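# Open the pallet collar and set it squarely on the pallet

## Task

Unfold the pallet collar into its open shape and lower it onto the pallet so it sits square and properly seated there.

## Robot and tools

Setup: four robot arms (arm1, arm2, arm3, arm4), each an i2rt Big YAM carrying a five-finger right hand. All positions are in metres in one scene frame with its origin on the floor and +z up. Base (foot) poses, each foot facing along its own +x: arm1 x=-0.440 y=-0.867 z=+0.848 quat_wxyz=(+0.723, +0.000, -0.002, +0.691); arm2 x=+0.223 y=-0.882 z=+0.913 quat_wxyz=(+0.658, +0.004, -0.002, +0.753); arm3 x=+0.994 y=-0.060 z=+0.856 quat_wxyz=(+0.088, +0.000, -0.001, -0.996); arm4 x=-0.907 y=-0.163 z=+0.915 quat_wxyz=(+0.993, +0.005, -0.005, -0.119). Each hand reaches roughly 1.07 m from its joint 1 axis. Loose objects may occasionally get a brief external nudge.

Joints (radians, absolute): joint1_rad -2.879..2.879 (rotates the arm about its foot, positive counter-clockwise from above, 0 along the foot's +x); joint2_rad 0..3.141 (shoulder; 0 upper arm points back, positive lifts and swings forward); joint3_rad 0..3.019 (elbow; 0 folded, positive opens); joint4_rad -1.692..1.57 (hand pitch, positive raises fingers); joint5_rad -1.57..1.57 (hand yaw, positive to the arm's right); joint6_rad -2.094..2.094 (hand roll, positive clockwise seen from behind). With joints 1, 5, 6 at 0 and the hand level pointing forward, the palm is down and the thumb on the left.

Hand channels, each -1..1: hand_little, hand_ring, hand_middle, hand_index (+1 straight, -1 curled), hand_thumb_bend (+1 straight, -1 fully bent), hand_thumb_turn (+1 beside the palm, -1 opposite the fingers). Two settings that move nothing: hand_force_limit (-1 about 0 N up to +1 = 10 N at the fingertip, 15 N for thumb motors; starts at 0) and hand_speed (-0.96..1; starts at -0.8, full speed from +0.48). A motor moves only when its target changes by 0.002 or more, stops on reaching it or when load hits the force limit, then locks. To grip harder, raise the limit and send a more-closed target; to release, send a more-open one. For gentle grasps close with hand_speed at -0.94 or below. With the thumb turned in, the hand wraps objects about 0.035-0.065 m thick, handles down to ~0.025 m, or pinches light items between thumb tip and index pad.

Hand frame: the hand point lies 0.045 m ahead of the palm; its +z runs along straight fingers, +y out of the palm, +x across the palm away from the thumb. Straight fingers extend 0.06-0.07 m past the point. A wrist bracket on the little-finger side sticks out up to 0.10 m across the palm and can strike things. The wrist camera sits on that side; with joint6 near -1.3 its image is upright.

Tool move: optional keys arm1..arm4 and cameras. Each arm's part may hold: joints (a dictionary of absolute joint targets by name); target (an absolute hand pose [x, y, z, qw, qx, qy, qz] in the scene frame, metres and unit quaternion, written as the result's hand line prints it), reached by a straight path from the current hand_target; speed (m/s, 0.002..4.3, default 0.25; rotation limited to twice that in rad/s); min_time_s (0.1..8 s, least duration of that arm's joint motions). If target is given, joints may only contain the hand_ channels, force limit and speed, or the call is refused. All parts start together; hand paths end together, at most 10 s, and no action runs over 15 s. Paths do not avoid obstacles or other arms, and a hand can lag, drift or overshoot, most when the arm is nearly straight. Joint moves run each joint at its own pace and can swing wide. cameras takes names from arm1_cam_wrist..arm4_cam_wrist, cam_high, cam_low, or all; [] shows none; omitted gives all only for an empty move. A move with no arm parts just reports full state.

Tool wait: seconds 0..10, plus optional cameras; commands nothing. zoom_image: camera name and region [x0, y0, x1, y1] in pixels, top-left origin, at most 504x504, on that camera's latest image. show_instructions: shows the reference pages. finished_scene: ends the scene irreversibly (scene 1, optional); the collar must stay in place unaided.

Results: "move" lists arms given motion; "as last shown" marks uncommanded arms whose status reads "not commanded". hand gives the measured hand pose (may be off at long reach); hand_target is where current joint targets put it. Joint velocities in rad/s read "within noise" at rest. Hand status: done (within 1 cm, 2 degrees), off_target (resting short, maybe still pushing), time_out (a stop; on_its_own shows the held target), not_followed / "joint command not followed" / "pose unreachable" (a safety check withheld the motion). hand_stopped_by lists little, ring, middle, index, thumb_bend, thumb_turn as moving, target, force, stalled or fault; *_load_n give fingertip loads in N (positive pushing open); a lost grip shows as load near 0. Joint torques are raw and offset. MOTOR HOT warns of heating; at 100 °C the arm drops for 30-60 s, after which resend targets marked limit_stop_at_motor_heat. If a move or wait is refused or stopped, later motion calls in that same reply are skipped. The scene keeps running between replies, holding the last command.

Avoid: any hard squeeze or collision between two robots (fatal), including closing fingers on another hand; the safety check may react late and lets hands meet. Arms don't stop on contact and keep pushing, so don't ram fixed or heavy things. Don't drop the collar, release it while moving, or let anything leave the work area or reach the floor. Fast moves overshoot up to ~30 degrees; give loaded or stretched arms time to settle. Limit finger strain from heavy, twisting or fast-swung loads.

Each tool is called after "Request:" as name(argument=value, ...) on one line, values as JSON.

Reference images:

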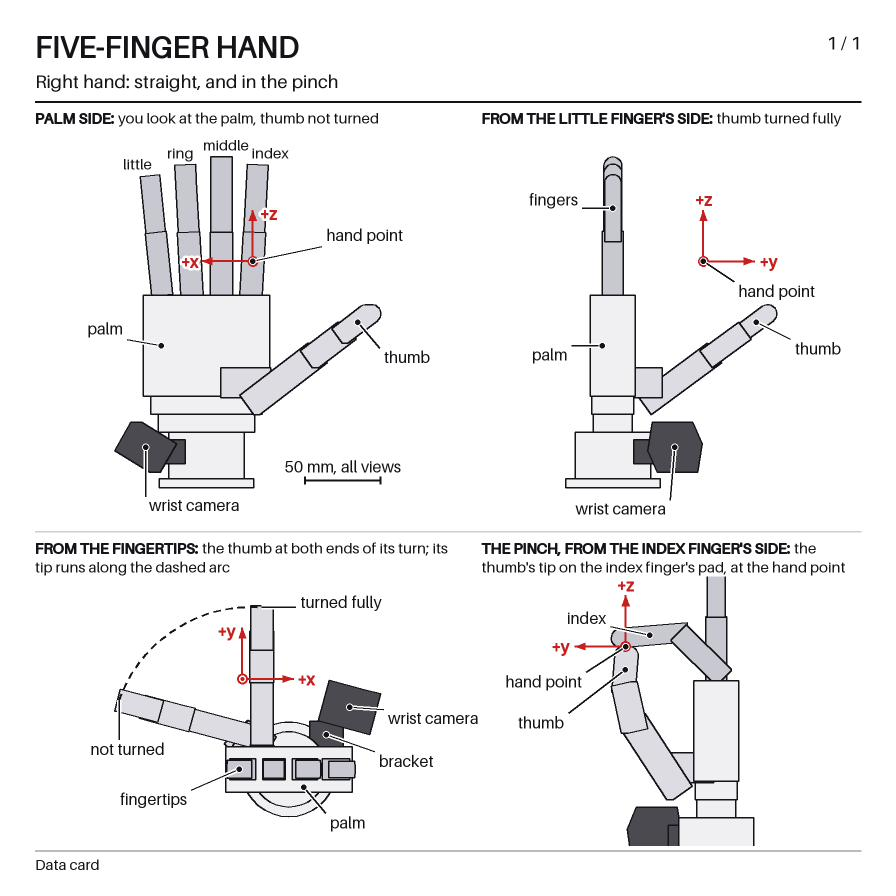

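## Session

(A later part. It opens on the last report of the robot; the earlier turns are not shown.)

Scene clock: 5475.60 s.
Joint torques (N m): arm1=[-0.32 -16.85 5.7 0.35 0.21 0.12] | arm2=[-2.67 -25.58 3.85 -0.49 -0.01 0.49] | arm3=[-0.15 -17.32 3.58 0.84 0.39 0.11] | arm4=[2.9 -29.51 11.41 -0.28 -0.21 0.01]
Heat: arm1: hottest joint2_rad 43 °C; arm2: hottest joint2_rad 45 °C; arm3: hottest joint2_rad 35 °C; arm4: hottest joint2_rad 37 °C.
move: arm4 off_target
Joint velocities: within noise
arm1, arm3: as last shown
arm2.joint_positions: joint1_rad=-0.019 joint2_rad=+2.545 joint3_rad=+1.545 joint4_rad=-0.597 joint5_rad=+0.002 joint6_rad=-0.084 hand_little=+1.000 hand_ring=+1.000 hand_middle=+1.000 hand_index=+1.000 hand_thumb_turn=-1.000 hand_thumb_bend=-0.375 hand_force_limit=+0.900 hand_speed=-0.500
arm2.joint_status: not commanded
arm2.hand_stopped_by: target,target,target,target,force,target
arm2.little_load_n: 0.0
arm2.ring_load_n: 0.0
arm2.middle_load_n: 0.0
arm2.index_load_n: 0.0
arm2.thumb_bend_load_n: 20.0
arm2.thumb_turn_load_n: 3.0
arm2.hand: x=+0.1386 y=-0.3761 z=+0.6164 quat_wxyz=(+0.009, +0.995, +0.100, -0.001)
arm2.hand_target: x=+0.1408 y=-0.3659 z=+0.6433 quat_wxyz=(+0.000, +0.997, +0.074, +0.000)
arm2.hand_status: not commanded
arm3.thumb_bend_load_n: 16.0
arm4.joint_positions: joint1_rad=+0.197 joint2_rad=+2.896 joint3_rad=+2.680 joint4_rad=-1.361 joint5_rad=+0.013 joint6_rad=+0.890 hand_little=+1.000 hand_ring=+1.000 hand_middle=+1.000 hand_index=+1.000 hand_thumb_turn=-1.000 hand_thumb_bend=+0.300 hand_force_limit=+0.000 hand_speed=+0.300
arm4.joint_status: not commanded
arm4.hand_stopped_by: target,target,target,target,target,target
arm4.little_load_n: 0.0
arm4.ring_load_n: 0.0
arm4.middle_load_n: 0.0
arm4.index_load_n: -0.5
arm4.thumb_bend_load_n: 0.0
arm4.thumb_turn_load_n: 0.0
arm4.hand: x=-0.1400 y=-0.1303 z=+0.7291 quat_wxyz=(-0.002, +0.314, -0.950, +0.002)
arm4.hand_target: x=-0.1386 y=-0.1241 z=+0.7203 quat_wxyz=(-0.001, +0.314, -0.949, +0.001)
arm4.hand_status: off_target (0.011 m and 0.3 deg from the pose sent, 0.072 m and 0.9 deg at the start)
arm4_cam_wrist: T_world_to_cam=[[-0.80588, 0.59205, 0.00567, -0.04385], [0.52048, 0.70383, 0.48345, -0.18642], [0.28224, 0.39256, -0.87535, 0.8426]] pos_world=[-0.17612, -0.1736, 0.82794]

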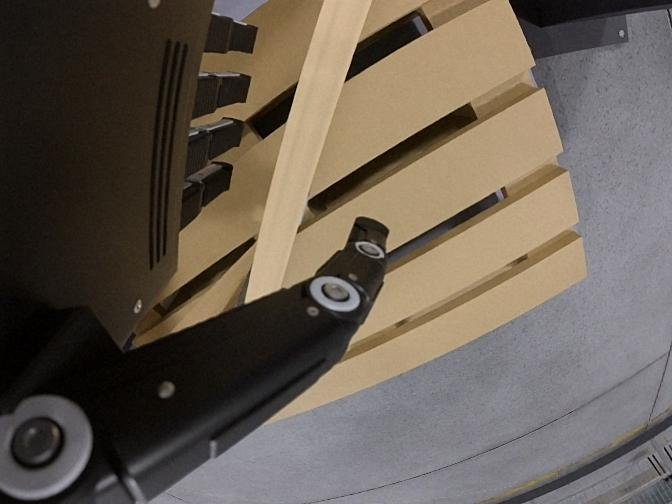

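Request:
move(arm4={"target": [-0.139, -0.121, 0.608, 0, 0.3145, -0.9493, 0], "speed": 0.07}, cameras=["arm4_cam_wrist"])

Request:
move(arm1={"target": [-0.318, -0.408, 0.765, 0, 0.9978, 0.0663, 0], "speed": 0.15}, cameras=["arm1_cam_wrist", "cam_high"])

Request:
zoom_image(camera="arm1_cam_wrist", region=[200, 100, 380, 300])

Scene clock: 5487.17 s.
Joint torques (N m): arm1=[-0.62 -17.03 5.74 0.4 0.17 0.12] | arm2=[-2.96 -25.23 3.85 -0.42 -0.03 0.52] | arm3=[-0.09 -17.2 3.51 0.7 0.35 0.1] | arm4=[3.19 -30.1 7.99 0.79 -0.05 0.02]
Heat: arm1: hottest joint2_rad 43 °C; arm2: hottest joint2_rad 45 °C; arm3: hottest joint2_rad 35 °C; arm4: hottest joint2_rad 37 °C.
move: arm4 off_target
Joint velocities: within noise
arm1, arm2, arm3: as last shown
arm3.index_load_n: 0.0
arm3.thumb_bend_load_n: 16.5
arm4.joint_positions: joint1_rad=+0.197 joint2_rad=+3.106 joint3_rad=+2.833 joint4_rad=-1.262 joint5_rad=+0.013 joint6_rad=+0.900 hand_little=+1.000 hand_ring=+1.000 hand_middle=+1.000 hand_index=+1.000 hand_thumb_turn=-1.000 hand_thumb_bend=+0.300 hand_force_limit=+0.000 hand_speed=+0.300
arm4.joint_status: not commanded
arm4.hand_stopped_by: target,target,target,target,target,target
arm4.little_load_n: 0.0
arm4.ring_load_n: 0.0
arm4.middle_load_n: 0.0
arm4.index_load_n: 0.0
arm4.thumb_bend_load_n: 0.0
arm4.thumb_turn_load_n: 0.0
arm4.hand: x=-0.1353 y=-0.1291 z=+0.6270 quat_wxyz=(-0.021, +0.309, -0.951, +0.010)
arm4.hand_target: x=-0.1408 y=-0.1212 z=+0.6086 quat_wxyz=(-0.018, +0.310, -0.951, +0.008)
arm4.hand_status: off_target (0.021 m and 2.8 deg from the pose sent, 0.121 m and 0.3 deg at the start; a joint's target at an end of its range on 29 of 69 steps)
arm4_cam_wrist: T_world_to_cam=[[-0.79966, 0.59975, -0.02892, -0.01662], [0.50652, 0.69965, 0.50391, -0.15575], [0.32245, 0.38831, -0.86327, 0.74875]] pos_world=[-0.17583, -0.17181, 0.72437]

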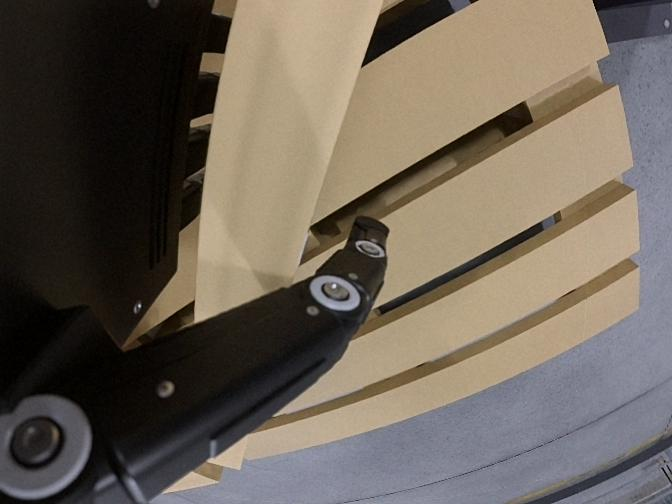

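Scene clock: 5489.03 s.
Joint torques (N m): arm1=[-0.38 -16.79 8.72 0.08 0.13 0.12] | arm2=[-2.55 -25.52 3.89 -0.42 -0.05 0.52] | arm3=[-0.5 -17.26 3.45 0.96 0.33 0.11] | arm4=[2.73 -29.86 7.91 0.8 -0.05 0.02]
Heat: arm1: hottest joint2_rad 43 °C; arm2: hottest joint2_rad 45 °C; arm3: hottest joint2_rad 35 °C; arm4: hottest joint2_rad 37 °C.
move: arm1 off_target
Joint velocities: within noise
arm1.joint_positions: joint1_rad=-0.226 joint2_rad=+2.035 joint3_rad=+1.290 joint4_rad=-0.846 joint5_rad=-0.005 joint6_rad=-0.415 hand_little=+1.000 hand_ring=+1.000 hand_middle=+1.000 hand_index=+1.000 hand_thumb_turn=-1.000 hand_thumb_bend=+0.300 hand_force_limit=+0.000 hand_speed=+0.300
arm1.joint_status: not commanded
arm1.hand_stopped_by: target,target,target,target,target,target
arm1.little_load_n: 0.0
arm1.ring_load_n: 0.0
arm1.middle_load_n: 0.0
arm1.index_load_n: 0.0
arm1.thumb_bend_load_n: 0.0
arm1.thumb_turn_load_n: 0.0
arm1.hand: x=-0.3210 y=-0.4227 z=+0.7619 quat_wxyz=(+0.008, +0.997, +0.072, -0.004)
arm1.hand_target: x=-0.3180 y=-0.4082 z=+0.7653 quat_wxyz=(+0.000, +0.998, +0.066, +0.000)
arm1.hand_status: off_target (0.015 m and 1.2 deg from the pose sent, 0.159 m and 1.8 deg at the start)
arm2, arm3, arm4: as last shown
arm2.thumb_bend_load_n: 20.5
arm3.ring_load_n: -0.5
arm4.ring_load_n: -0.5
arm4.middle_load_n: -0.5
arm1_cam_wrist: T_world_to_cam=[[0.4005, -0.91538, -0.04098, -0.22192], [-0.76812, -0.35979, 0.52967, -0.8021], [-0.49959, -0.18066, -0.84722, 0.52685]] pos_world=[-0.26402, -0.39654, 0.86211]

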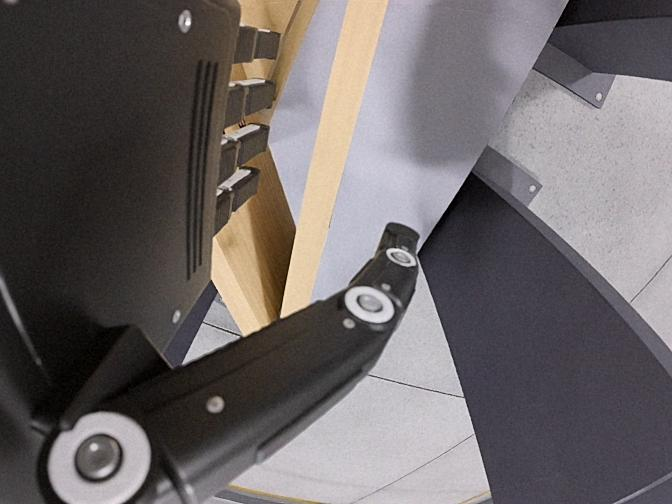

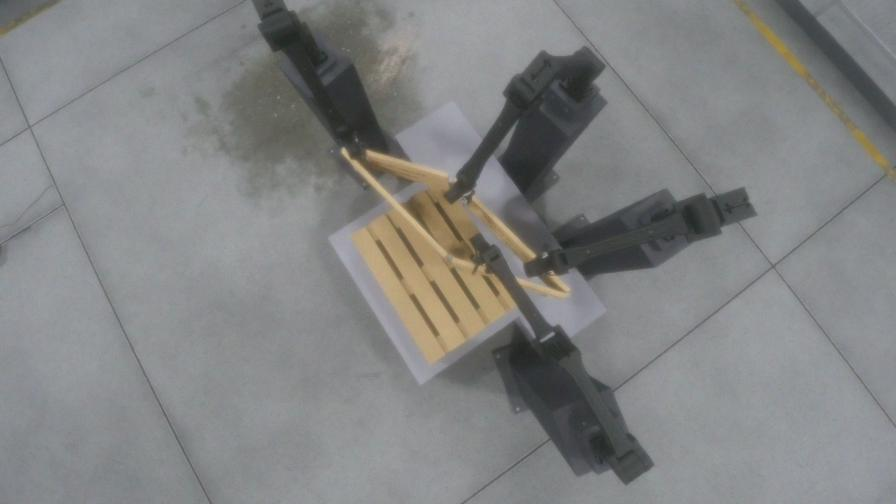

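Scaled by 2.520 from the camera's image (finer frame: 960x720).

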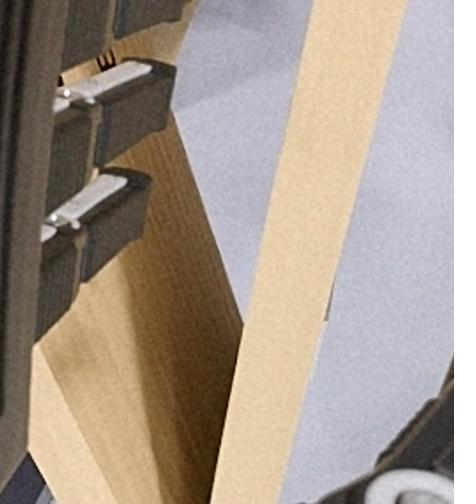

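Request:
zoom_image(camera="cam_high", region=[430, 215, 600, 315])

Request:
zoom_image(camera="cam_high", region=[335, 120, 505, 220])

Scaled by 2.965 from the camera's image (finer frame: 1280x720).

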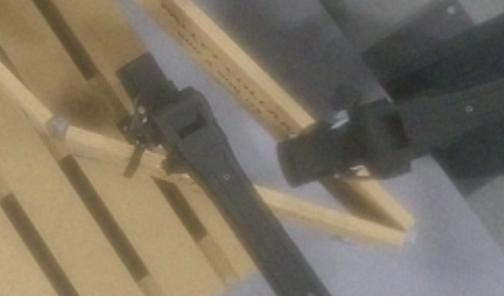

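Scaled by 2.965 from the camera's image (finer frame: 1280x720).

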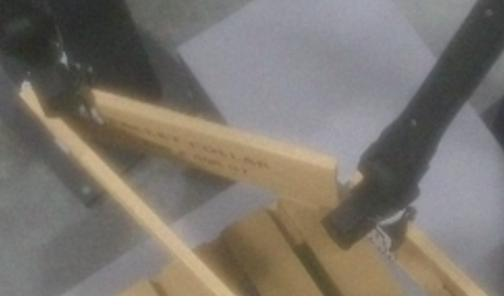

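Request:
zoom_image(camera="cam_high", region=[530, 260, 600, 310])

Request:
zoom_image(camera="cam_high", region=[430, 160, 500, 210])

Scaled by 7.200 from the camera's image (finer frame: 1280x720).

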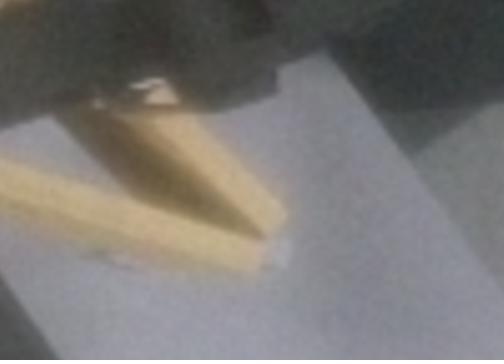

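Scaled by 7.200 from the camera's image (finer frame: 1280x720).

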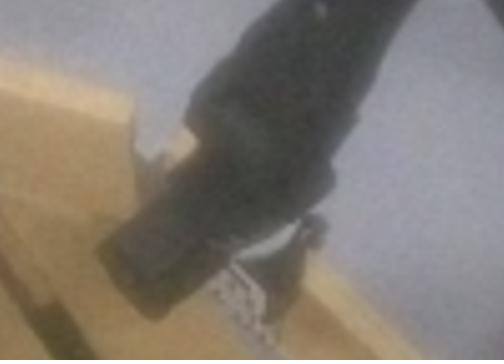

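Request:
move(arm1={"target": [-0.316, -0.4205, 0.685, 0, 0.9951, 0.0985, 0], "speed": 0.1}, arm4={"joints": {"hand_thumb_bend": -0.8, "hand_force_limit": 1.0, "hand_speed": -0.4}}, cameras=["arm1_cam_wrist"])

Request:
zoom_image(camera="arm1_cam_wrist", region=[200, 100, 380, 300])

Scene clock: 5562.37 s.
Joint torques (N m): arm1=[-0.5 -18.2 5.37 0.46 0.17 -0.23] | arm2=[-2.61 -25.35 3.88 -0.46 -0.03 0.52] | arm3=[-0.38 -18.02 3.41 0.92 0.35 0.15] | arm4=[1.38 -30.15 7.95 0.87 0.21 -0.03]
Heat: arm1: hottest joint2_rad 41 °C; arm2: hottest joint2_rad 45 °C; arm3: hottest joint2_rad 35 °C; arm4: hottest joint2_rad 36 °C.
move: arm1 done; arm4 off_target
Joint velocities: within noise
arm1.joint_positions: joint1_rad=-0.226 joint2_rad=+2.172 joint3_rad=+1.276 joint4_rad=-0.683 joint5_rad=-0.005 joint6_rad=-0.455 hand_little=+1.000 hand_ring=+1.000 hand_middle=+1.000 hand_index=+1.000 hand_thumb_turn=-1.000 hand_thumb_bend=+0.300 hand_force_limit=+0.000 hand_speed=+0.300
arm1.joint_status: not commanded
arm1.hand_stopped_by: target,target,target,target,target,target
arm1.little_load_n: 0.0
arm1.ring_load_n: 0.0
arm1.middle_load_n: 0.0
arm1.index_load_n: 0.0
arm1.thumb_bend_load_n: 0.0
arm1.thumb_turn_load_n: 0.0
arm1.hand: x=-0.3181 y=-0.4230 z=+0.6873 quat_wxyz=(+0.003, +0.996, +0.092, -0.003)
arm1.hand_target: x=-0.3160 y=-0.4204 z=+0.6851 quat_wxyz=(+0.000, +0.995, +0.098, +0.000)
arm1.hand_status: done (0.004 m and 0.9 deg from the pose sent, 0.077 m and 3.2 deg at the start)
arm2, arm3: as last shown
arm2.joint_positions: joint1_rad=-0.020 joint2_rad=+2.545 joint3_rad=+1.545 joint4_rad=-0.597 joint5_rad=+0.002 joint6_rad=-0.084 hand_little=+1.000 hand_ring=+1.000 hand_middle=+1.000 hand_index=+1.000 hand_thumb_turn=-1.000 hand_thumb_bend=-0.375 hand_force_limit=+0.900 hand_speed=-0.500
arm2.thumb_bend_load_n: 20.0
arm2.hand: x=+0.1388 y=-0.3761 z=+0.6164 quat_wxyz=(+0.009, +0.995, +0.100, -0.001)
arm2.hand_target: x=+0.1408 y=-0.3659 z=+0.6433 quat_wxyz=(+0.000, +0.997, +0.073, +0.000)
arm3.ring_load_n: 0.0
arm3.index_load_n: 0.5
arm3.hand: x=+0.6392 y=-0.0625 z=+0.6374 quat_wxyz=(-0.018, -0.939, -0.341, -0.020)
arm4.joint_positions: joint1_rad=+0.214 joint2_rad=+3.109 joint3_rad=+2.833 joint4_rad=-1.263 joint5_rad=+0.007 joint6_rad=+0.905 hand_little=+1.000 hand_ring=+1.000 hand_middle=+1.000 hand_index=+1.000 hand_thumb_turn=-1.000 hand_thumb_bend=-0.425 hand_force_limit=+1.000 hand_speed=-0.400
arm4.joint_status: hand_thumb_bend off_target (ended at -0.425, target -0.800); the others done
arm4.hand_stopped_by: target,target,target,target,force,target
arm4.little_load_n: 0.0
arm4.ring_load_n: 0.0
arm4.middle_load_n: 0.0
arm4.index_load_n: 0.0
arm4.thumb_bend_load_n: 15.5
arm4.thumb_turn_load_n: 0.0
arm4.hand: x=-0.1373 y=-0.1149 z=+0.6252 quat_wxyz=(-0.020, +0.315, -0.949, +0.006)
arm4.hand_target: x=-0.1408 y=-0.1212 z=+0.6088 quat_wxyz=(-0.018, +0.310, -0.951, +0.008)
arm4.hand_status: not commanded
arm1_cam_wrist: T_world_to_cam=[[0.43693, -0.89812, -0.04974, -0.20144], [-0.75435, -0.39598, 0.52361, -0.76721], [-0.48996, -0.19126, -0.85051, 0.46587]] pos_world=[-0.26247, -0.39561, 0.78793]

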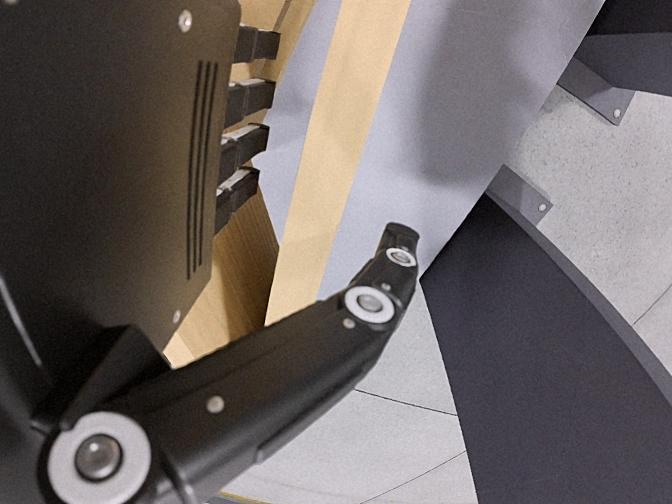

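Scaled by 2.520 from the camera's image (finer frame: 960x720).

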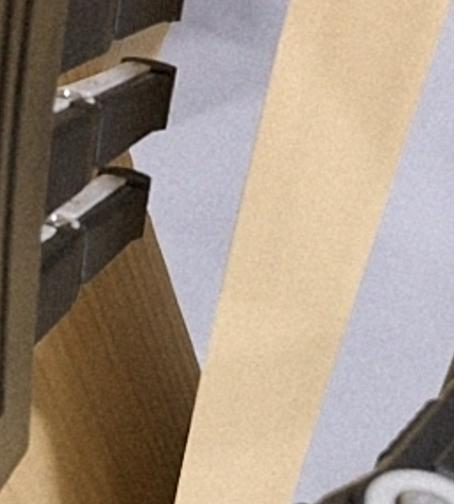

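Request:
move(arm1={"target": [-0.316, -0.426, 0.615, 0, 0.9951, 0.0985, 0], "speed": 0.08}, cameras=["arm1_cam_wrist"])

Scene clock: 5568.70 s.
Joint torques (N m): arm1=[-1.26 -17.44 5.29 1.05 0.08 -0.14] | arm2=[-2.67 -25.41 3.88 -0.44 -0.01 0.52] | arm3=[-0.73 -16.97 3.74 0.84 0.38 0.09] | arm4=[1.49 -30.33 7.92 0.77 0.25 -0.04]
Heat: arm1: hottest joint2_rad 42 °C; arm2: hottest joint2_rad 45 °C; arm3: hottest joint2_rad 35 °C; arm4: hottest joint2_rad 37 °C.
move: arm1 off_target
Joint velocities: within noise
arm1.joint_positions: joint1_rad=-0.226 joint2_rad=+2.299 joint3_rad=+1.276 joint4_rad=-0.565 joint5_rad=-0.003 joint6_rad=-0.459 hand_little=+1.000 hand_ring=+1.000 hand_middle=+1.000 hand_index=+1.000 hand_thumb_turn=-1.000 hand_thumb_bend=+0.300 hand_force_limit=+0.000 hand_speed=+0.300
arm1.joint_status: not commanded
arm1.hand_stopped_by: target,target,target,target,target,target
arm1.little_load_n: 0.5
arm1.ring_load_n: 0.0
arm1.middle_load_n: 0.0
arm1.index_load_n: 0.0
arm1.thumb_bend_load_n: 1.0
arm1.thumb_turn_load_n: 0.5
arm1.hand: x=-0.3197 y=-0.4322 z=+0.6236 quat_wxyz=(+0.007, +0.996, +0.094, -0.003)
arm1.hand_target: x=-0.3161 y=-0.4260 z=+0.6153 quat_wxyz=(+0.000, +0.995, +0.098, +0.000)
arm1.hand_status: off_target (0.011 m and 1.0 deg from the pose sent, 0.072 m and 0.9 deg at the start)
arm2, arm4: as last shown
arm3.joint_positions: joint1_rad=-0.351 joint2_rad=+2.137 joint3_rad=+0.851 joint4_rad=-0.339 joint5_rad=-0.009 joint6_rad=+0.699 hand_little=+1.000 hand_ring=+1.000 hand_middle=+1.000 hand_index=+1.000 hand_thumb_turn=-1.000 hand_thumb_bend=-0.597 hand_force_limit=+1.000 hand_speed=-0.400
arm3.joint_status: not commanded
arm3.hand_stopped_by: target,target,target,target,force,target
arm3.little_load_n: 0.0
arm3.ring_load_n: 0.0
arm3.middle_load_n: 0.0
arm3.index_load_n: 0.0
arm3.thumb_bend_load_n: 16.5
arm3.thumb_turn_load_n: 1.5
arm3.hand: x=+0.6396 y=-0.0626 z=+0.6375 quat_wxyz=(-0.018, -0.939, -0.341, -0.021)
arm3.hand_target: x=+0.6183 y=-0.0552 z=+0.6453 quat_wxyz=(+0.000, -0.942, -0.336, +0.000)
arm3.hand_status: not commanded
arm4.joint_positions: joint1_rad=+0.214 joint2_rad=+3.109 joint3_rad=+2.833 joint4_rad=-1.264 joint5_rad=+0.007 joint6_rad=+0.905 hand_little=+1.000 hand_ring=+1.000 hand_middle=+1.000 hand_index=+1.000 hand_thumb_turn=-1.000 hand_thumb_bend=-0.425 hand_force_limit=+1.000 hand_speed=-0.400
arm4.middle_load_n: -0.5
arm1_cam_wrist: T_world_to_cam=[[0.44105, -0.8965, -0.04203, -0.21492], [-0.7525, -0.39492, 0.52705, -0.73983], [-0.4891, -0.20083, -0.84879, 0.40413]] pos_world=[-0.26427, -0.40369, 0.72392]

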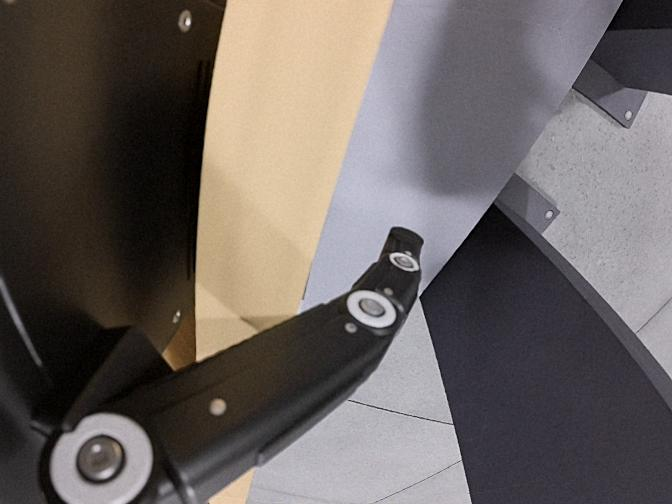

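Request:
move(arm1={"joints": {"hand_thumb_bend": -0.8, "hand_force_limit": 1.0, "hand_speed": -0.4}}, cameras=["cam_low", "cam_high"])

Scene clock: 5575.30 s.
Joint torques (N m): arm1=[-0.03 -17.49 5.74 1.51 -0.16 -0.08] | arm2=[-2.49 -25.29 3.88 -0.5 -0.02 0.52] | arm3=[0.09 -16.85 3.75 0.92 0.36 0.15] | arm4=[1.26 -30.21 7.94 0.87 0.25 -0.04]
Heat: arm1: hottest joint2_rad 42 °C; arm2: hottest joint2_rad 45 °C; arm3: hottest joint2_rad 35 °C; arm4: hottest joint2_rad 37 °C.
move: arm1 off_target
Joint velocities: within noise
arm1.joint_positions: joint1_rad=-0.231 joint2_rad=+2.299 joint3_rad=+1.268 joint4_rad=-0.580 joint5_rad=+0.004 joint6_rad=-0.465 hand_little=+1.000 hand_ring=+1.000 hand_middle=+1.000 hand_index=+1.000 hand_thumb_turn=-1.000 hand_thumb_bend=-0.425 hand_force_limit=+1.000 hand_speed=-0.400
arm1.joint_status: hand_thumb_bend off_target (ended at -0.425, target -0.800); the others done
arm1.hand_stopped_by: target,target,target,target,force,target
arm1.little_load_n: 0.0
arm1.ring_load_n: 0.0
arm1.middle_load_n: 0.0
arm1.index_load_n: 0.0
arm1.thumb_bend_load_n: 17.5
arm1.thumb_turn_load_n: 2.5
arm1.hand: x=-0.3181 y=-0.4414 z=+0.6238 quat_wxyz=(+0.019, +0.995, +0.094, -0.004)
arm1.hand_target: x=-0.3161 y=-0.4262 z=+0.6153 quat_wxyz=(+0.000, +0.995, +0.099, +0.000)
arm1.hand_status: not commanded
arm2, arm3, arm4: as last shown
arm2.joint_positions: joint1_rad=-0.018 joint2_rad=+2.545 joint3_rad=+1.544 joint4_rad=-0.597 joint5_rad=+0.002 joint6_rad=-0.084 hand_little=+1.000 hand_ring=+1.000 hand_middle=+1.000 hand_index=+1.000 hand_thumb_turn=-1.000 hand_thumb_bend=-0.375 hand_force_limit=+0.900 hand_speed=-0.500
arm2.thumb_bend_load_n: 18.5
arm2.thumb_turn_load_n: 2.0
arm2.hand: x=+0.1382 y=-0.3766 z=+0.6163 quat_wxyz=(+0.009, +0.995, +0.100, -0.001)
arm2.hand_target: x=+0.1408 y=-0.3660 z=+0.6433 quat_wxyz=(+0.000, +0.997, +0.073, +0.000)
arm3.joint_positions: joint1_rad=-0.350 joint2_rad=+2.131 joint3_rad=+0.849 joint4_rad=-0.339 joint5_rad=-0.009 joint6_rad=+0.701 hand_little=+1.000 hand_ring=+1.000 hand_middle=+1.000 hand_index=+1.000 hand_thumb_turn=-1.000 hand_thumb_bend=-0.597 hand_force_limit=+1.000 hand_speed=-0.400
arm3.thumb_bend_load_n: 16.0
arm3.thumb_turn_load_n: 2.5
arm3.hand: x=+0.6390 y=-0.0631 z=+0.6391 quat_wxyz=(-0.018, -0.940, -0.341, -0.019)
arm3.hand_target: x=+0.6183 y=-0.0552 z=+0.6454 quat_wxyz=(+0.000, -0.942, -0.336, +0.000)
arm4.joint_positions: joint1_rad=+0.214 joint2_rad=+3.109 joint3_rad=+2.833 joint4_rad=-1.265 joint5_rad=+0.006 joint6_rad=+0.907 hand_little=+1.000 hand_ring=+1.000 hand_middle=+1.000 hand_index=+1.000 hand_thumb_turn=-1.000 hand_thumb_bend=-0.425 hand_force_limit=+1.000 hand_speed=-0.400
arm4.middle_load_n: 0.0
arm4.thumb_turn_load_n: 0.5
arm4.hand: x=-0.1377 y=-0.1147 z=+0.6250 quat_wxyz=(-0.020, +0.314, -0.949, +0.005)
arm4.hand_target: x=-0.1406 y=-0.1212 z=+0.6088 quat_wxyz=(-0.018, +0.310, -0.951, +0.008)
pictures: cam_high, cam_low

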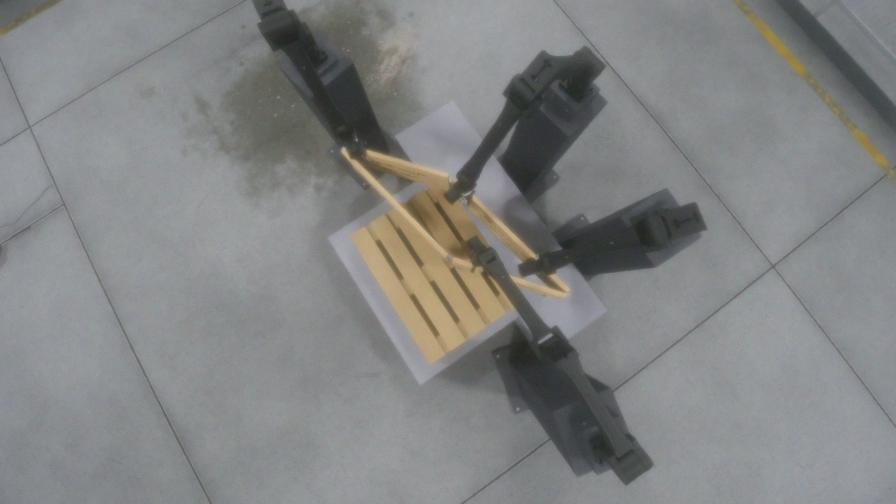

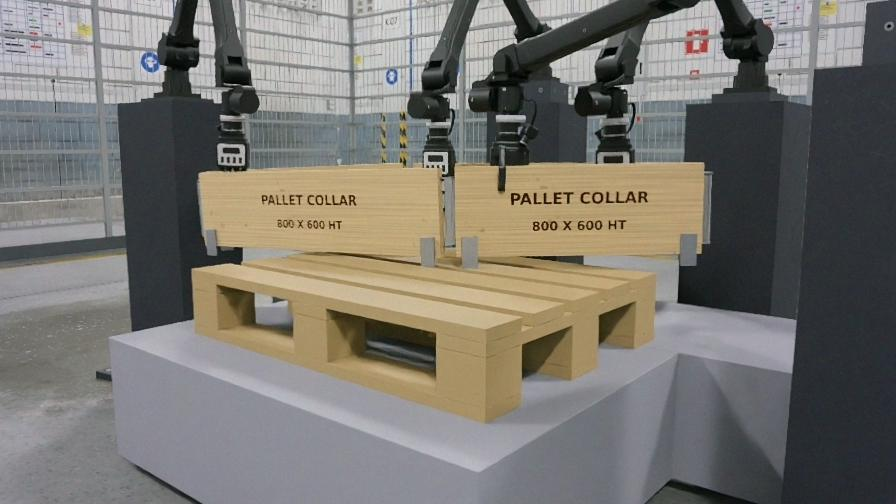

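Request:
move(arm1={"target": [-0.290, -0.412, 0.615, 0, 0.9951, 0.0985, 0], "speed": 0.06}, arm2={"target": [0.180, -0.425, 0.640, 0, 0.9951, 0.0985, 0], "speed": 0.06}, arm3={"target": [0.600, -0.018, 0.660, 0, -0.9280, -0.3725, 0], "speed": 0.06}, arm4={"target": [-0.185, -0.030, 0.655, 0, 0.3600, -0.9330, 0], "speed": 0.06}, cameras=["cam_low", "cam_high"])

Request:
zoom_image(camera="cam_high", region=[530, 260, 600, 310])

Request:
zoom_image(camera="cam_high", region=[430, 215, 570, 315])

Scene clock: 5589.17 s.
Joint torques (N m): arm1=[-0.09 -16.03 10.65 1.35 -0.05 -0.27] | arm2=[-5.48 -25.17 -0.84 -1.16 0.14 -0.41] | arm3=[-4.01 -17.85 7.28 0.44 1.33 -0.41] | arm4=[11.4 -37.19 2.96 -3.82 -0.83 0.36]
Heat: arm1: hottest joint2_rad 42 °C; arm2: hottest joint2_rad 45 °C; arm3: hottest joint2_rad 35 °C; arm4: hottest joint2_rad 38 °C.
move: arm1 off_target; arm2 off_target; arm3 off_target; arm4 off_target
Joint velocities: within noise
arm1.joint_positions: joint1_rad=-0.269 joint2_rad=+2.311 joint3_rad=+1.268 joint4_rad=-0.626 joint5_rad=+0.002 joint6_rad=-0.483 hand_little=+1.000 hand_ring=+1.000 hand_middle=+1.000 hand_index=+1.000 hand_thumb_turn=-1.000 hand_thumb_bend=-0.425 hand_force_limit=+1.000 hand_speed=-0.400
arm1.joint_status: not commanded
arm1.hand_stopped_by: target,target,target,target,force,target
arm1.little_load_n: 0.0
arm1.ring_load_n: 0.0
arm1.middle_load_n: 0.0
arm1.index_load_n: 0.0
arm1.thumb_bend_load_n: 13.0
arm1.thumb_turn_load_n: 9.0
arm1.hand: x=-0.3064 y=-0.4622 z=+0.6229 quat_wxyz=(+0.045, +0.995, +0.084, -0.017)
arm1.hand_target: x=-0.2908 y=-0.4141 z=+0.6193 quat_wxyz=(+0.000, +0.995, +0.098, +0.001)
arm1.hand_status: off_target (0.053 m and 5.7 deg from the pose sent, 0.042 m and 2.2 deg at the start)
arm2.joint_positions: joint1_rad=-0.038 joint2_rad=+2.487 joint3_rad=+1.387 joint4_rad=-0.435 joint5_rad=-0.003 joint6_rad=-0.105 hand_little=+1.000 hand_ring=+1.000 hand_middle=+1.000 hand_index=+1.000 hand_thumb_turn=-1.000 hand_thumb_bend=-0.351 hand_force_limit=+0.900 hand_speed=-0.500
arm2.joint_status: not commanded
arm2.hand_stopped_by: target,target,target,target,force,target
arm2.little_load_n: 0.0
arm2.ring_load_n: 0.0
arm2.middle_load_n: 0.0
arm2.index_load_n: 0.0
arm2.thumb_bend_load_n: 32.0
arm2.thumb_turn_load_n: 3.5
arm2.hand: x=+0.1511 y=-0.4008 z=+0.6135 quat_wxyz=(-0.023, +0.995, +0.100, -0.003)
arm2.hand_target: x=+0.1774 y=-0.4244 z=+0.6365 quat_wxyz=(+0.000, +0.995, +0.098, -0.001)
arm2.hand_status: off_target (0.046 m and 2.6 deg from the pose sent, 0.068 m and 1.1 deg at the start)
arm3.joint_positions: joint1_rad=-0.358 joint2_rad=+2.126 joint3_rad=+0.888 joint4_rad=-0.417 joint5_rad=-0.028 joint6_rad=+0.618 hand_little=+1.000 hand_ring=+1.000 hand_middle=+1.000 hand_index=+1.000 hand_thumb_turn=-1.000 hand_thumb_bend=-0.595 hand_force_limit=+1.000 hand_speed=-0.400
arm3.joint_status: not commanded
arm3.hand_stopped_by: target,target,target,target,force,target
arm3.little_load_n: 0.0
arm3.ring_load_n: 0.0
arm3.middle_load_n: 0.0
arm3.index_load_n: 0.5
arm3.thumb_bend_load_n: 23.5
arm3.thumb_turn_load_n: 7.5
arm3.hand: x=+0.6378 y=-0.0613 z=+0.6487 quat_wxyz=(-0.035, -0.926, -0.376, -0.027)
arm3.hand_target: x=+0.6025 y=-0.0188 z=+0.6613 quat_wxyz=(+0.002, -0.929, -0.371, -0.002)
arm3.hand_status: off_target (0.059 m and 5.1 deg from the pose sent, 0.063 m and 4.8 deg at the start)
arm4.joint_positions: joint1_rad=+0.221 joint2_rad=+2.931 joint3_rad=+2.464 joint4_rad=-1.009 joint5_rad=+0.033 joint6_rad=+0.873 hand_little=+1.000 hand_ring=+1.000 hand_middle=+1.000 hand_index=+1.000 hand_thumb_turn=-1.000 hand_thumb_bend=-0.423 hand_force_limit=+1.000 hand_speed=-0.400
arm4.joint_status: not commanded
arm4.hand_stopped_by: target,target,target,target,force,target
arm4.little_load_n: 0.0
arm4.ring_load_n: 0.0
arm4.middle_load_n: 0.0
arm4.index_load_n: 0.0
arm4.thumb_bend_load_n: 23.5
arm4.thumb_turn_load_n: 5.0
arm4.hand: x=-0.1453 y=-0.1150 z=+0.6240 quat_wxyz=(-0.045, +0.332, -0.942, +0.029)
arm4.hand_target: x=-0.1806 y=-0.0360 z=+0.6487 quat_wxyz=(+0.001, +0.360, -0.933, +0.003)
arm4.hand_status: off_target (0.099 m and 7.0 deg from the pose sent, 0.101 m and 6.0 deg at the start)
pictures: cam_high, cam_low

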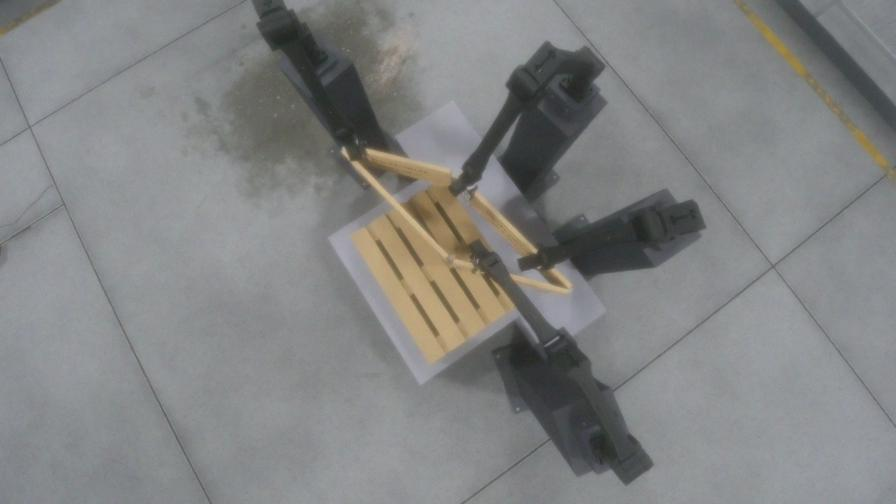

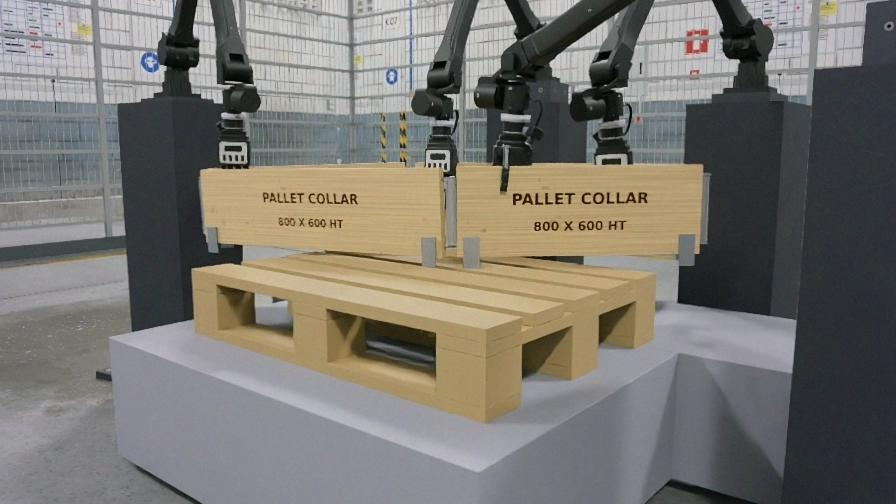

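Scaled by 7.200 from the camera's image (finer frame: 1280x720).

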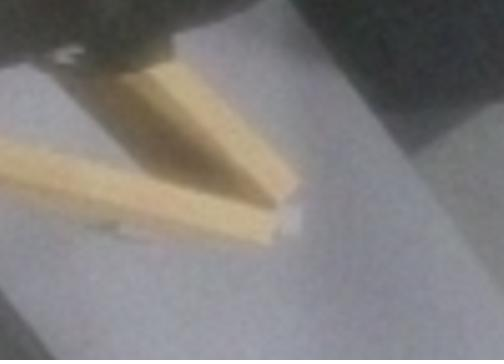

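Scaled by 3.600 from the camera's image (finer frame: 1280x720).

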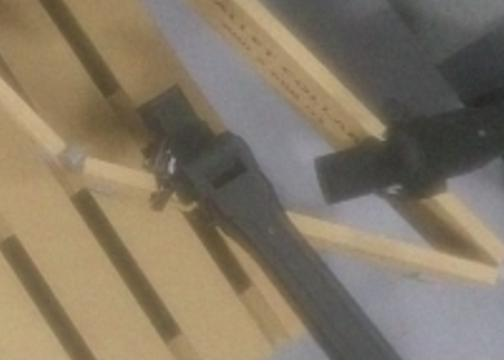

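Request:
zoom_image(camera="cam_high", region=[420, 150, 500, 210])

Request:
zoom_image(camera="cam_low", region=[380, 210, 520, 290])

Scaled by 6.300 from the camera's image (finer frame: 1280x720).

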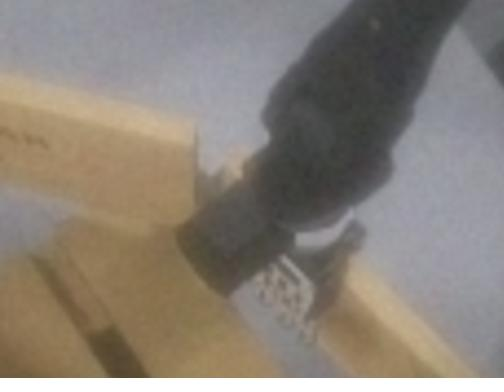

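Scaled by 3.600 from the camera's image (finer frame: 1280x720).

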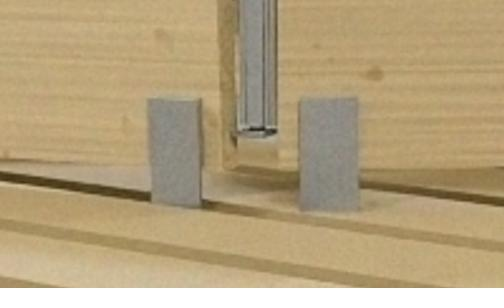

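Request:
move(arm1={"target": [-0.298, -0.430, 0.590, 0, 0.9951, 0.0985, 0], "speed": 0.06}, arm2={"target": [0.163, -0.385, 0.630, 0, 0.9951, 0.0985, 0], "speed": 0.06}, arm3={"target": [0.628, -0.050, 0.685, 0, -0.9280, -0.3725, 0], "speed": 0.06}, arm4={"target": [-0.160, -0.080, 0.650, 0, 0.3500, -0.9367, 0], "speed": 0.06}, cameras=["cam_low"])

Request:
zoom_image(camera="cam_low", region=[380, 210, 520, 290])

Scene clock: 5648.37 s.
Joint torques (N m): arm1=[-0.15 -17.38 7.25 1.58 0.29 -0.24] | arm2=[-3.96 -22.3 5.57 -1.28 0.25 -0.19] | arm3=[0.26 -19.55 2.55 -0.5 0.23 -0.16] | arm4=[6.18 -33.32 10.35 -3.1 -0.24 0.1]
Heat: arm1: hottest joint2_rad 41 °C; arm2: hottest joint2_rad 46 °C; arm3: hottest joint2_rad 34 °C; arm4: hottest joint2_rad 45 °C.
move: arm1 off_target; arm2 off_target; arm3 off_target; arm4 off_target
Joint velocities: within noise
arm1.joint_positions: joint1_rad=-0.268 joint2_rad=+2.353 joint3_rad=+1.262 joint4_rad=-0.551 joint5_rad=-0.008 joint6_rad=-0.486 hand_little=+1.000 hand_ring=+1.000 hand_middle=+1.000 hand_index=+1.000 hand_thumb_turn=-0.999 hand_thumb_bend=-0.425 hand_force_limit=+1.000 hand_speed=-0.400
arm1.joint_status: not commanded
arm1.hand_stopped_by: target,target,target,target,force,target
arm1.little_load_n: 0.0
arm1.ring_load_n: 0.0
arm1.middle_load_n: 0.0
arm1.index_load_n: 0.0
arm1.thumb_bend_load_n: 14.0
arm1.thumb_turn_load_n: 10.5
arm1.hand: x=-0.3080 y=-0.4608 z=+0.5986 quat_wxyz=(+0.030, +0.996, +0.086, -0.016)
arm1.hand_target: x=-0.2985 y=-0.4308 z=+0.5920 quat_wxyz=(+0.000, +0.995, +0.098, +0.000)
arm1.hand_status: off_target (0.034 m and 4.2 deg from the pose sent, 0.047 m and 5.7 deg at the start)
arm2.joint_positions: joint1_rad=-0.032 joint2_rad=+2.519 joint3_rad=+1.456 joint4_rad=-0.513 joint5_rad=-0.005 joint6_rad=-0.102 hand_little=+1.000 hand_ring=+1.000 hand_middle=+1.000 hand_index=+1.000 hand_thumb_turn=-1.000 hand_thumb_bend=-0.359 hand_force_limit=+0.900 hand_speed=-0.500
arm2.joint_status: not commanded
arm2.hand_stopped_by: target,target,target,target,force,target
arm2.little_load_n: 0.0
arm2.ring_load_n: 0.0
arm2.middle_load_n: 0.0
arm2.index_load_n: 0.0
arm2.thumb_bend_load_n: 8.0
arm2.thumb_turn_load_n: 1.5
arm2.hand: x=+0.1470 y=-0.3950 z=+0.6113 quat_wxyz=(-0.002, +0.995, +0.102, -0.004)
arm2.hand_target: x=+0.1628 y=-0.3853 z=+0.6295 quat_wxyz=(+0.000, +0.995, +0.098, +0.000)
arm2.hand_status: off_target (0.026 m and 0.7 deg from the pose sent, 0.026 m and 2.6 deg at the start)
arm3.joint_positions: joint1_rad=-0.355 joint2_rad=+2.043 joint3_rad=+0.841 joint4_rad=-0.395 joint5_rad=-0.004 joint6_rad=+0.642 hand_little=+1.000 hand_ring=+1.000 hand_middle=+1.000 hand_index=+1.000 hand_thumb_turn=-1.000 hand_thumb_bend=-0.595 hand_force_limit=+1.000 hand_speed=-0.400
arm3.joint_status: not commanded
arm3.hand_stopped_by: target,target,target,target,force,target
arm3.little_load_n: 0.0
arm3.ring_load_n: 0.0
arm3.middle_load_n: 0.0
arm3.index_load_n: 0.0
arm3.thumb_bend_load_n: 15.0
arm3.thumb_turn_load_n: 3.5
arm3.hand: x=+0.6338 y=-0.0577 z=+0.6695 quat_wxyz=(-0.010, -0.930, -0.367, -0.009)
arm3.hand_target: x=+0.6282 y=-0.0502 z=+0.6842 quat_wxyz=(+0.000, -0.928, -0.372, +0.000)
arm3.hand_status: off_target (0.018 m and 1.7 deg from the pose sent, 0.039 m and 5.1 deg at the start)
arm4.joint_positions: joint1_rad=+0.219 joint2_rad=+2.969 joint3_rad=+2.542 joint4_rad=-1.111 joint5_rad=+0.014 joint6_rad=+0.863 hand_little=+1.000 hand_ring=+1.000 hand_middle=+1.000 hand_index=+1.000 hand_thumb_turn=-1.000 hand_thumb_bend=-0.423 hand_force_limit=+1.000 hand_speed=-0.400
arm4.joint_status: not commanded
arm4.hand_stopped_by: target,target,target,target,force,target
arm4.little_load_n: 0.0
arm4.ring_load_n: 0.0
arm4.middle_load_n: 0.0
arm4.index_load_n: 0.0
arm4.thumb_bend_load_n: 18.5
arm4.thumb_turn_load_n: 5.0
arm4.hand: x=-0.1559 y=-0.1131 z=+0.6240 quat_wxyz=(-0.019, +0.337, -0.941, +0.010)
arm4.hand_target: x=-0.1598 y=-0.0805 z=+0.6488 quat_wxyz=(-0.003, +0.350, -0.937, +0.002)
arm4.hand_status: off_target (0.042 m and 3.0 deg from the pose sent, 0.046 m and 6.6 deg at the start)

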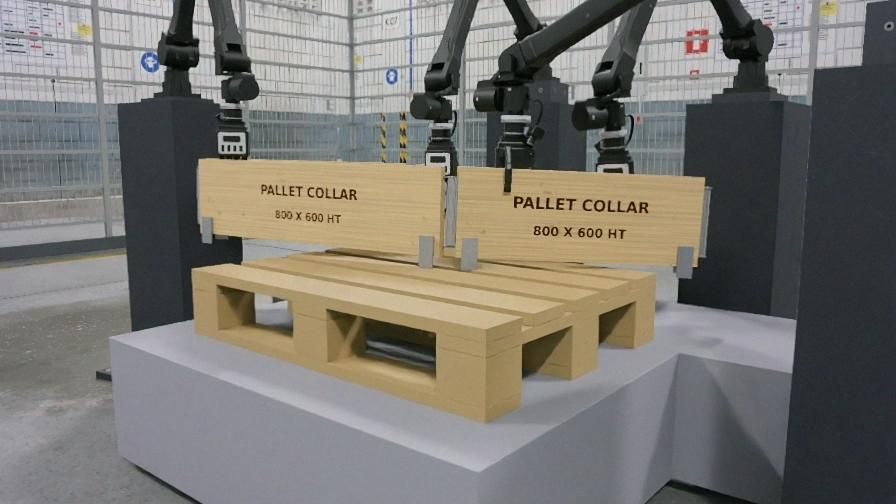

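Scaled by 3.600 from the camera's image (finer frame: 1280x720).

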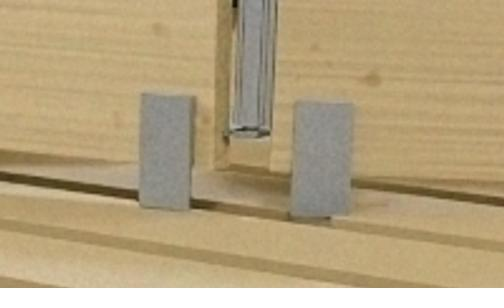

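Request:
move(arm1={"target": [-0.295, -0.425, 0.597, 0, 0.9951, 0.0985, 0], "speed": 0.06}, arm2={"target": [0.168, -0.390, 0.635, 0, 0.9951, 0.0985, 0], "speed": 0.06}, arm3={"target": [0.598, -0.010, 0.685, 0, -0.9205, -0.3907, 0], "speed": 0.06}, arm4={"target": [-0.200, -0.030, 0.650, 0, 0.3600, -0.9330, 0], "speed": 0.08}, cameras=["cam_low", "cam_high"])

Request:
zoom_image(camera="cam_low", region=[380, 210, 520, 290])

Request:
zoom_image(camera="cam_high", region=[430, 215, 600, 315])

Scene clock: 5660.53 s.
Joint torques (N m): arm1=[-0.21 -18.67 7.39 0.39 0.54 -0.52] | arm2=[-4.13 -23.71 3.78 -0.91 0.33 -0.33] | arm3=[-1.61 -18.73 5.23 -0.8 0.2 0.03] | arm4=[6.53 -35.49 4.22 -1.58 -0.36 0.76]
Heat: arm1: hottest joint2_rad 41 °C; arm2: hottest joint2_rad 46 °C; arm3: hottest joint2_rad 35 °C; arm4: hottest joint2_rad 44 °C.
move: arm1 off_target; arm2 off_target; arm3 off_target; arm4 off_target
Joint velocities: within noise
arm1.joint_positions: joint1_rad=-0.266 joint2_rad=+2.359 joint3_rad=+1.277 joint4_rad=-0.538 joint5_rad=-0.013 joint6_rad=-0.463 hand_little=+1.000 hand_ring=+1.000 hand_middle=+1.000 hand_index=+1.000 hand_thumb_turn=-0.999 hand_thumb_bend=-0.425 hand_force_limit=+1.000 hand_speed=-0.400
arm1.joint_status: not commanded
arm1.hand_stopped_by: target,target,target,target,force,target
arm1.little_load_n: 0.0
arm1.ring_load_n: 0.0
arm1.middle_load_n: 0.0
arm1.index_load_n: 0.0
arm1.thumb_bend_load_n: 12.5
arm1.thumb_turn_load_n: 8.0
arm1.hand: x=-0.3084 y=-0.4499 z=+0.5968 quat_wxyz=(+0.019, +0.997, +0.076, -0.014)
arm1.hand_target: x=-0.2954 y=-0.4256 z=+0.5981 quat_wxyz=(+0.000, +0.995, +0.098, +0.001)
arm1.hand_status: off_target (0.028 m and 3.8 deg from the pose sent, 0.038 m and 4.2 deg at the start)
arm2.joint_positions: joint1_rad=-0.038 joint2_rad=+2.519 joint3_rad=+1.456 joint4_rad=-0.515 joint5_rad=-0.007 joint6_rad=-0.098 hand_little=+1.000 hand_ring=+1.000 hand_middle=+1.000 hand_index=+1.000 hand_thumb_turn=-1.000 hand_thumb_bend=-0.359 hand_force_limit=+0.900 hand_speed=-0.500
arm2.joint_status: not commanded
arm2.hand_stopped_by: target,target,target,target,force,target
arm2.little_load_n: 0.0
arm2.ring_load_n: 0.0
arm2.middle_load_n: 0.0
arm2.index_load_n: -0.5
arm2.thumb_bend_load_n: 8.0
arm2.thumb_turn_load_n: 2.0
arm2.hand: x=+0.1493 y=-0.3946 z=+0.6119 quat_wxyz=(-0.001, +0.995, +0.097, -0.005)
arm2.hand_target: x=+0.1675 y=-0.3904 z=+0.6337 quat_wxyz=(+0.000, +0.995, +0.098, +0.000)
arm2.hand_status: off_target (0.030 m and 0.6 deg from the pose sent, 0.032 m and 0.6 deg at the start)
arm3.joint_positions: joint1_rad=-0.413 joint2_rad=+2.078 joint3_rad=+0.940 joint4_rad=-0.455 joint5_rad=-0.004 joint6_rad=+0.502 hand_little=+1.000 hand_ring=+1.000 hand_middle=+1.000 hand_index=+1.000 hand_thumb_turn=-1.000 hand_thumb_bend=-0.595 hand_force_limit=+1.000 hand_speed=-0.400
arm3.joint_status: not commanded
arm3.hand_stopped_by: target,target,target,target,force,target
arm3.little_load_n: 0.0
arm3.ring_load_n: 0.0
arm3.middle_load_n: 0.0
arm3.index_load_n: 0.0
arm3.thumb_bend_load_n: 15.5
arm3.thumb_turn_load_n: 3.0
arm3.hand: x=+0.6104 y=-0.0260 z=+0.6708 quat_wxyz=(-0.009, -0.914, -0.404, -0.007)
arm3.hand_target: x=+0.5983 y=-0.0101 z=+0.6847 quat_wxyz=(+0.000, -0.921, -0.391, +0.000)
arm3.hand_status: off_target (0.025 m and 2.2 deg from the pose sent, 0.062 m and 3.3 deg at the start)
arm4.joint_positions: joint1_rad=+0.281 joint2_rad=+2.856 joint3_rad=+2.296 joint4_rad=-0.992 joint5_rad=+0.017 joint6_rad=+0.836 hand_little=+1.000 hand_ring=+1.000 hand_middle=+1.000 hand_index=+1.000 hand_thumb_turn=-1.000 hand_thumb_bend=-0.423 hand_force_limit=+1.000 hand_speed=-0.400
arm4.joint_status: not commanded
arm4.hand_stopped_by: target,target,target,target,force,target
arm4.little_load_n: 0.0
arm4.ring_load_n: -0.5
arm4.middle_load_n: 0.0
arm4.index_load_n: 0.0
arm4.thumb_bend_load_n: 18.5
arm4.thumb_turn_load_n: 5.5
arm4.hand: x=-0.1917 y=-0.0688 z=+0.6229 quat_wxyz=(-0.013, +0.378, -0.925, +0.009)
arm4.hand_target: x=-0.1995 y=-0.0311 z=+0.6481 quat_wxyz=(+0.001, +0.362, -0.932, +0.000)
arm4.hand_status: off_target (0.048 m and 2.9 deg from the pose sent, 0.098 m and 3.8 deg at the start)
pictures: cam_high, cam_low

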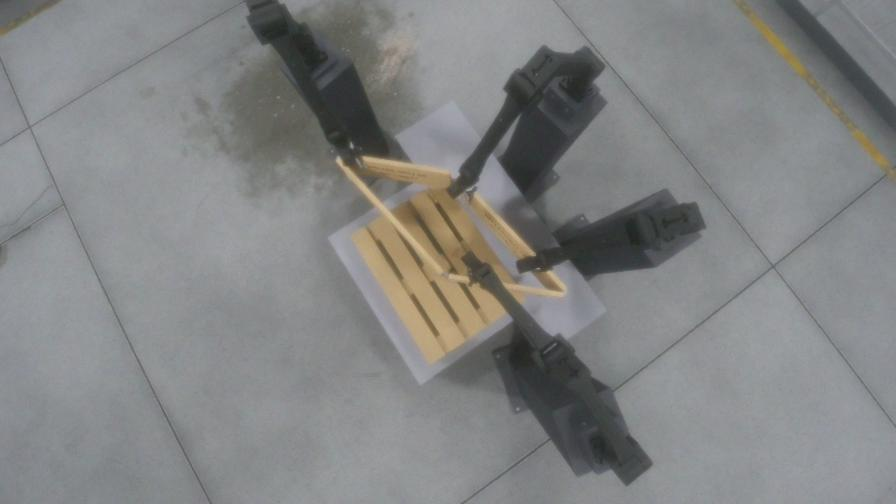

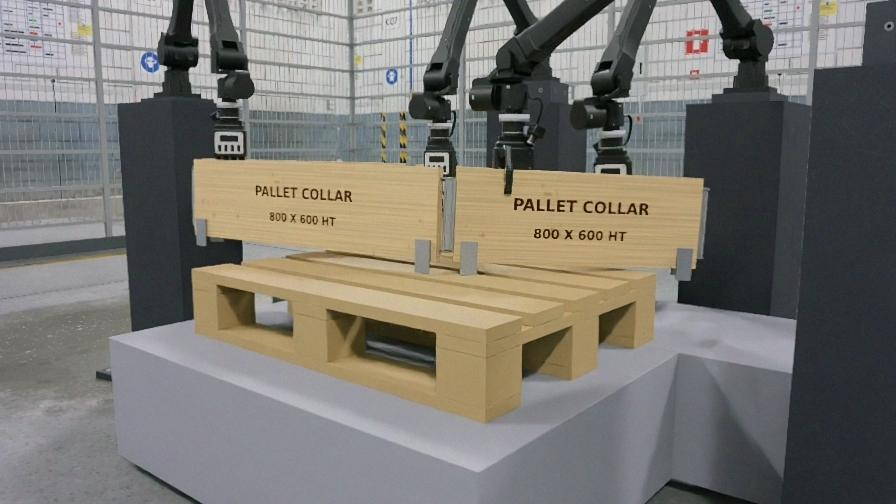

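Scaled by 3.600 from the camera's image (finer frame: 1280x720).

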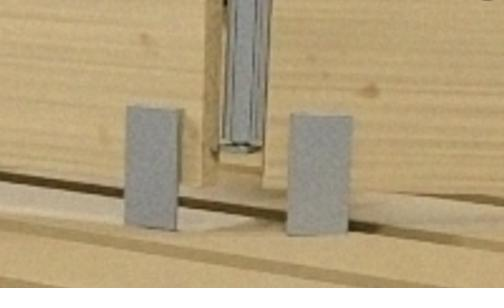

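Scaled by 2.965 from the camera's image (finer frame: 1280x720).

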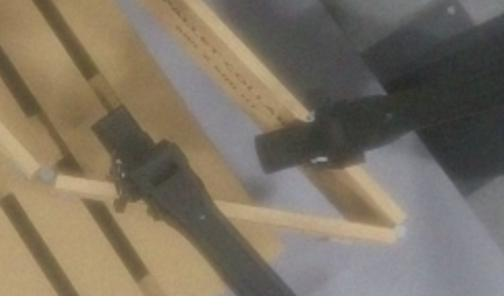

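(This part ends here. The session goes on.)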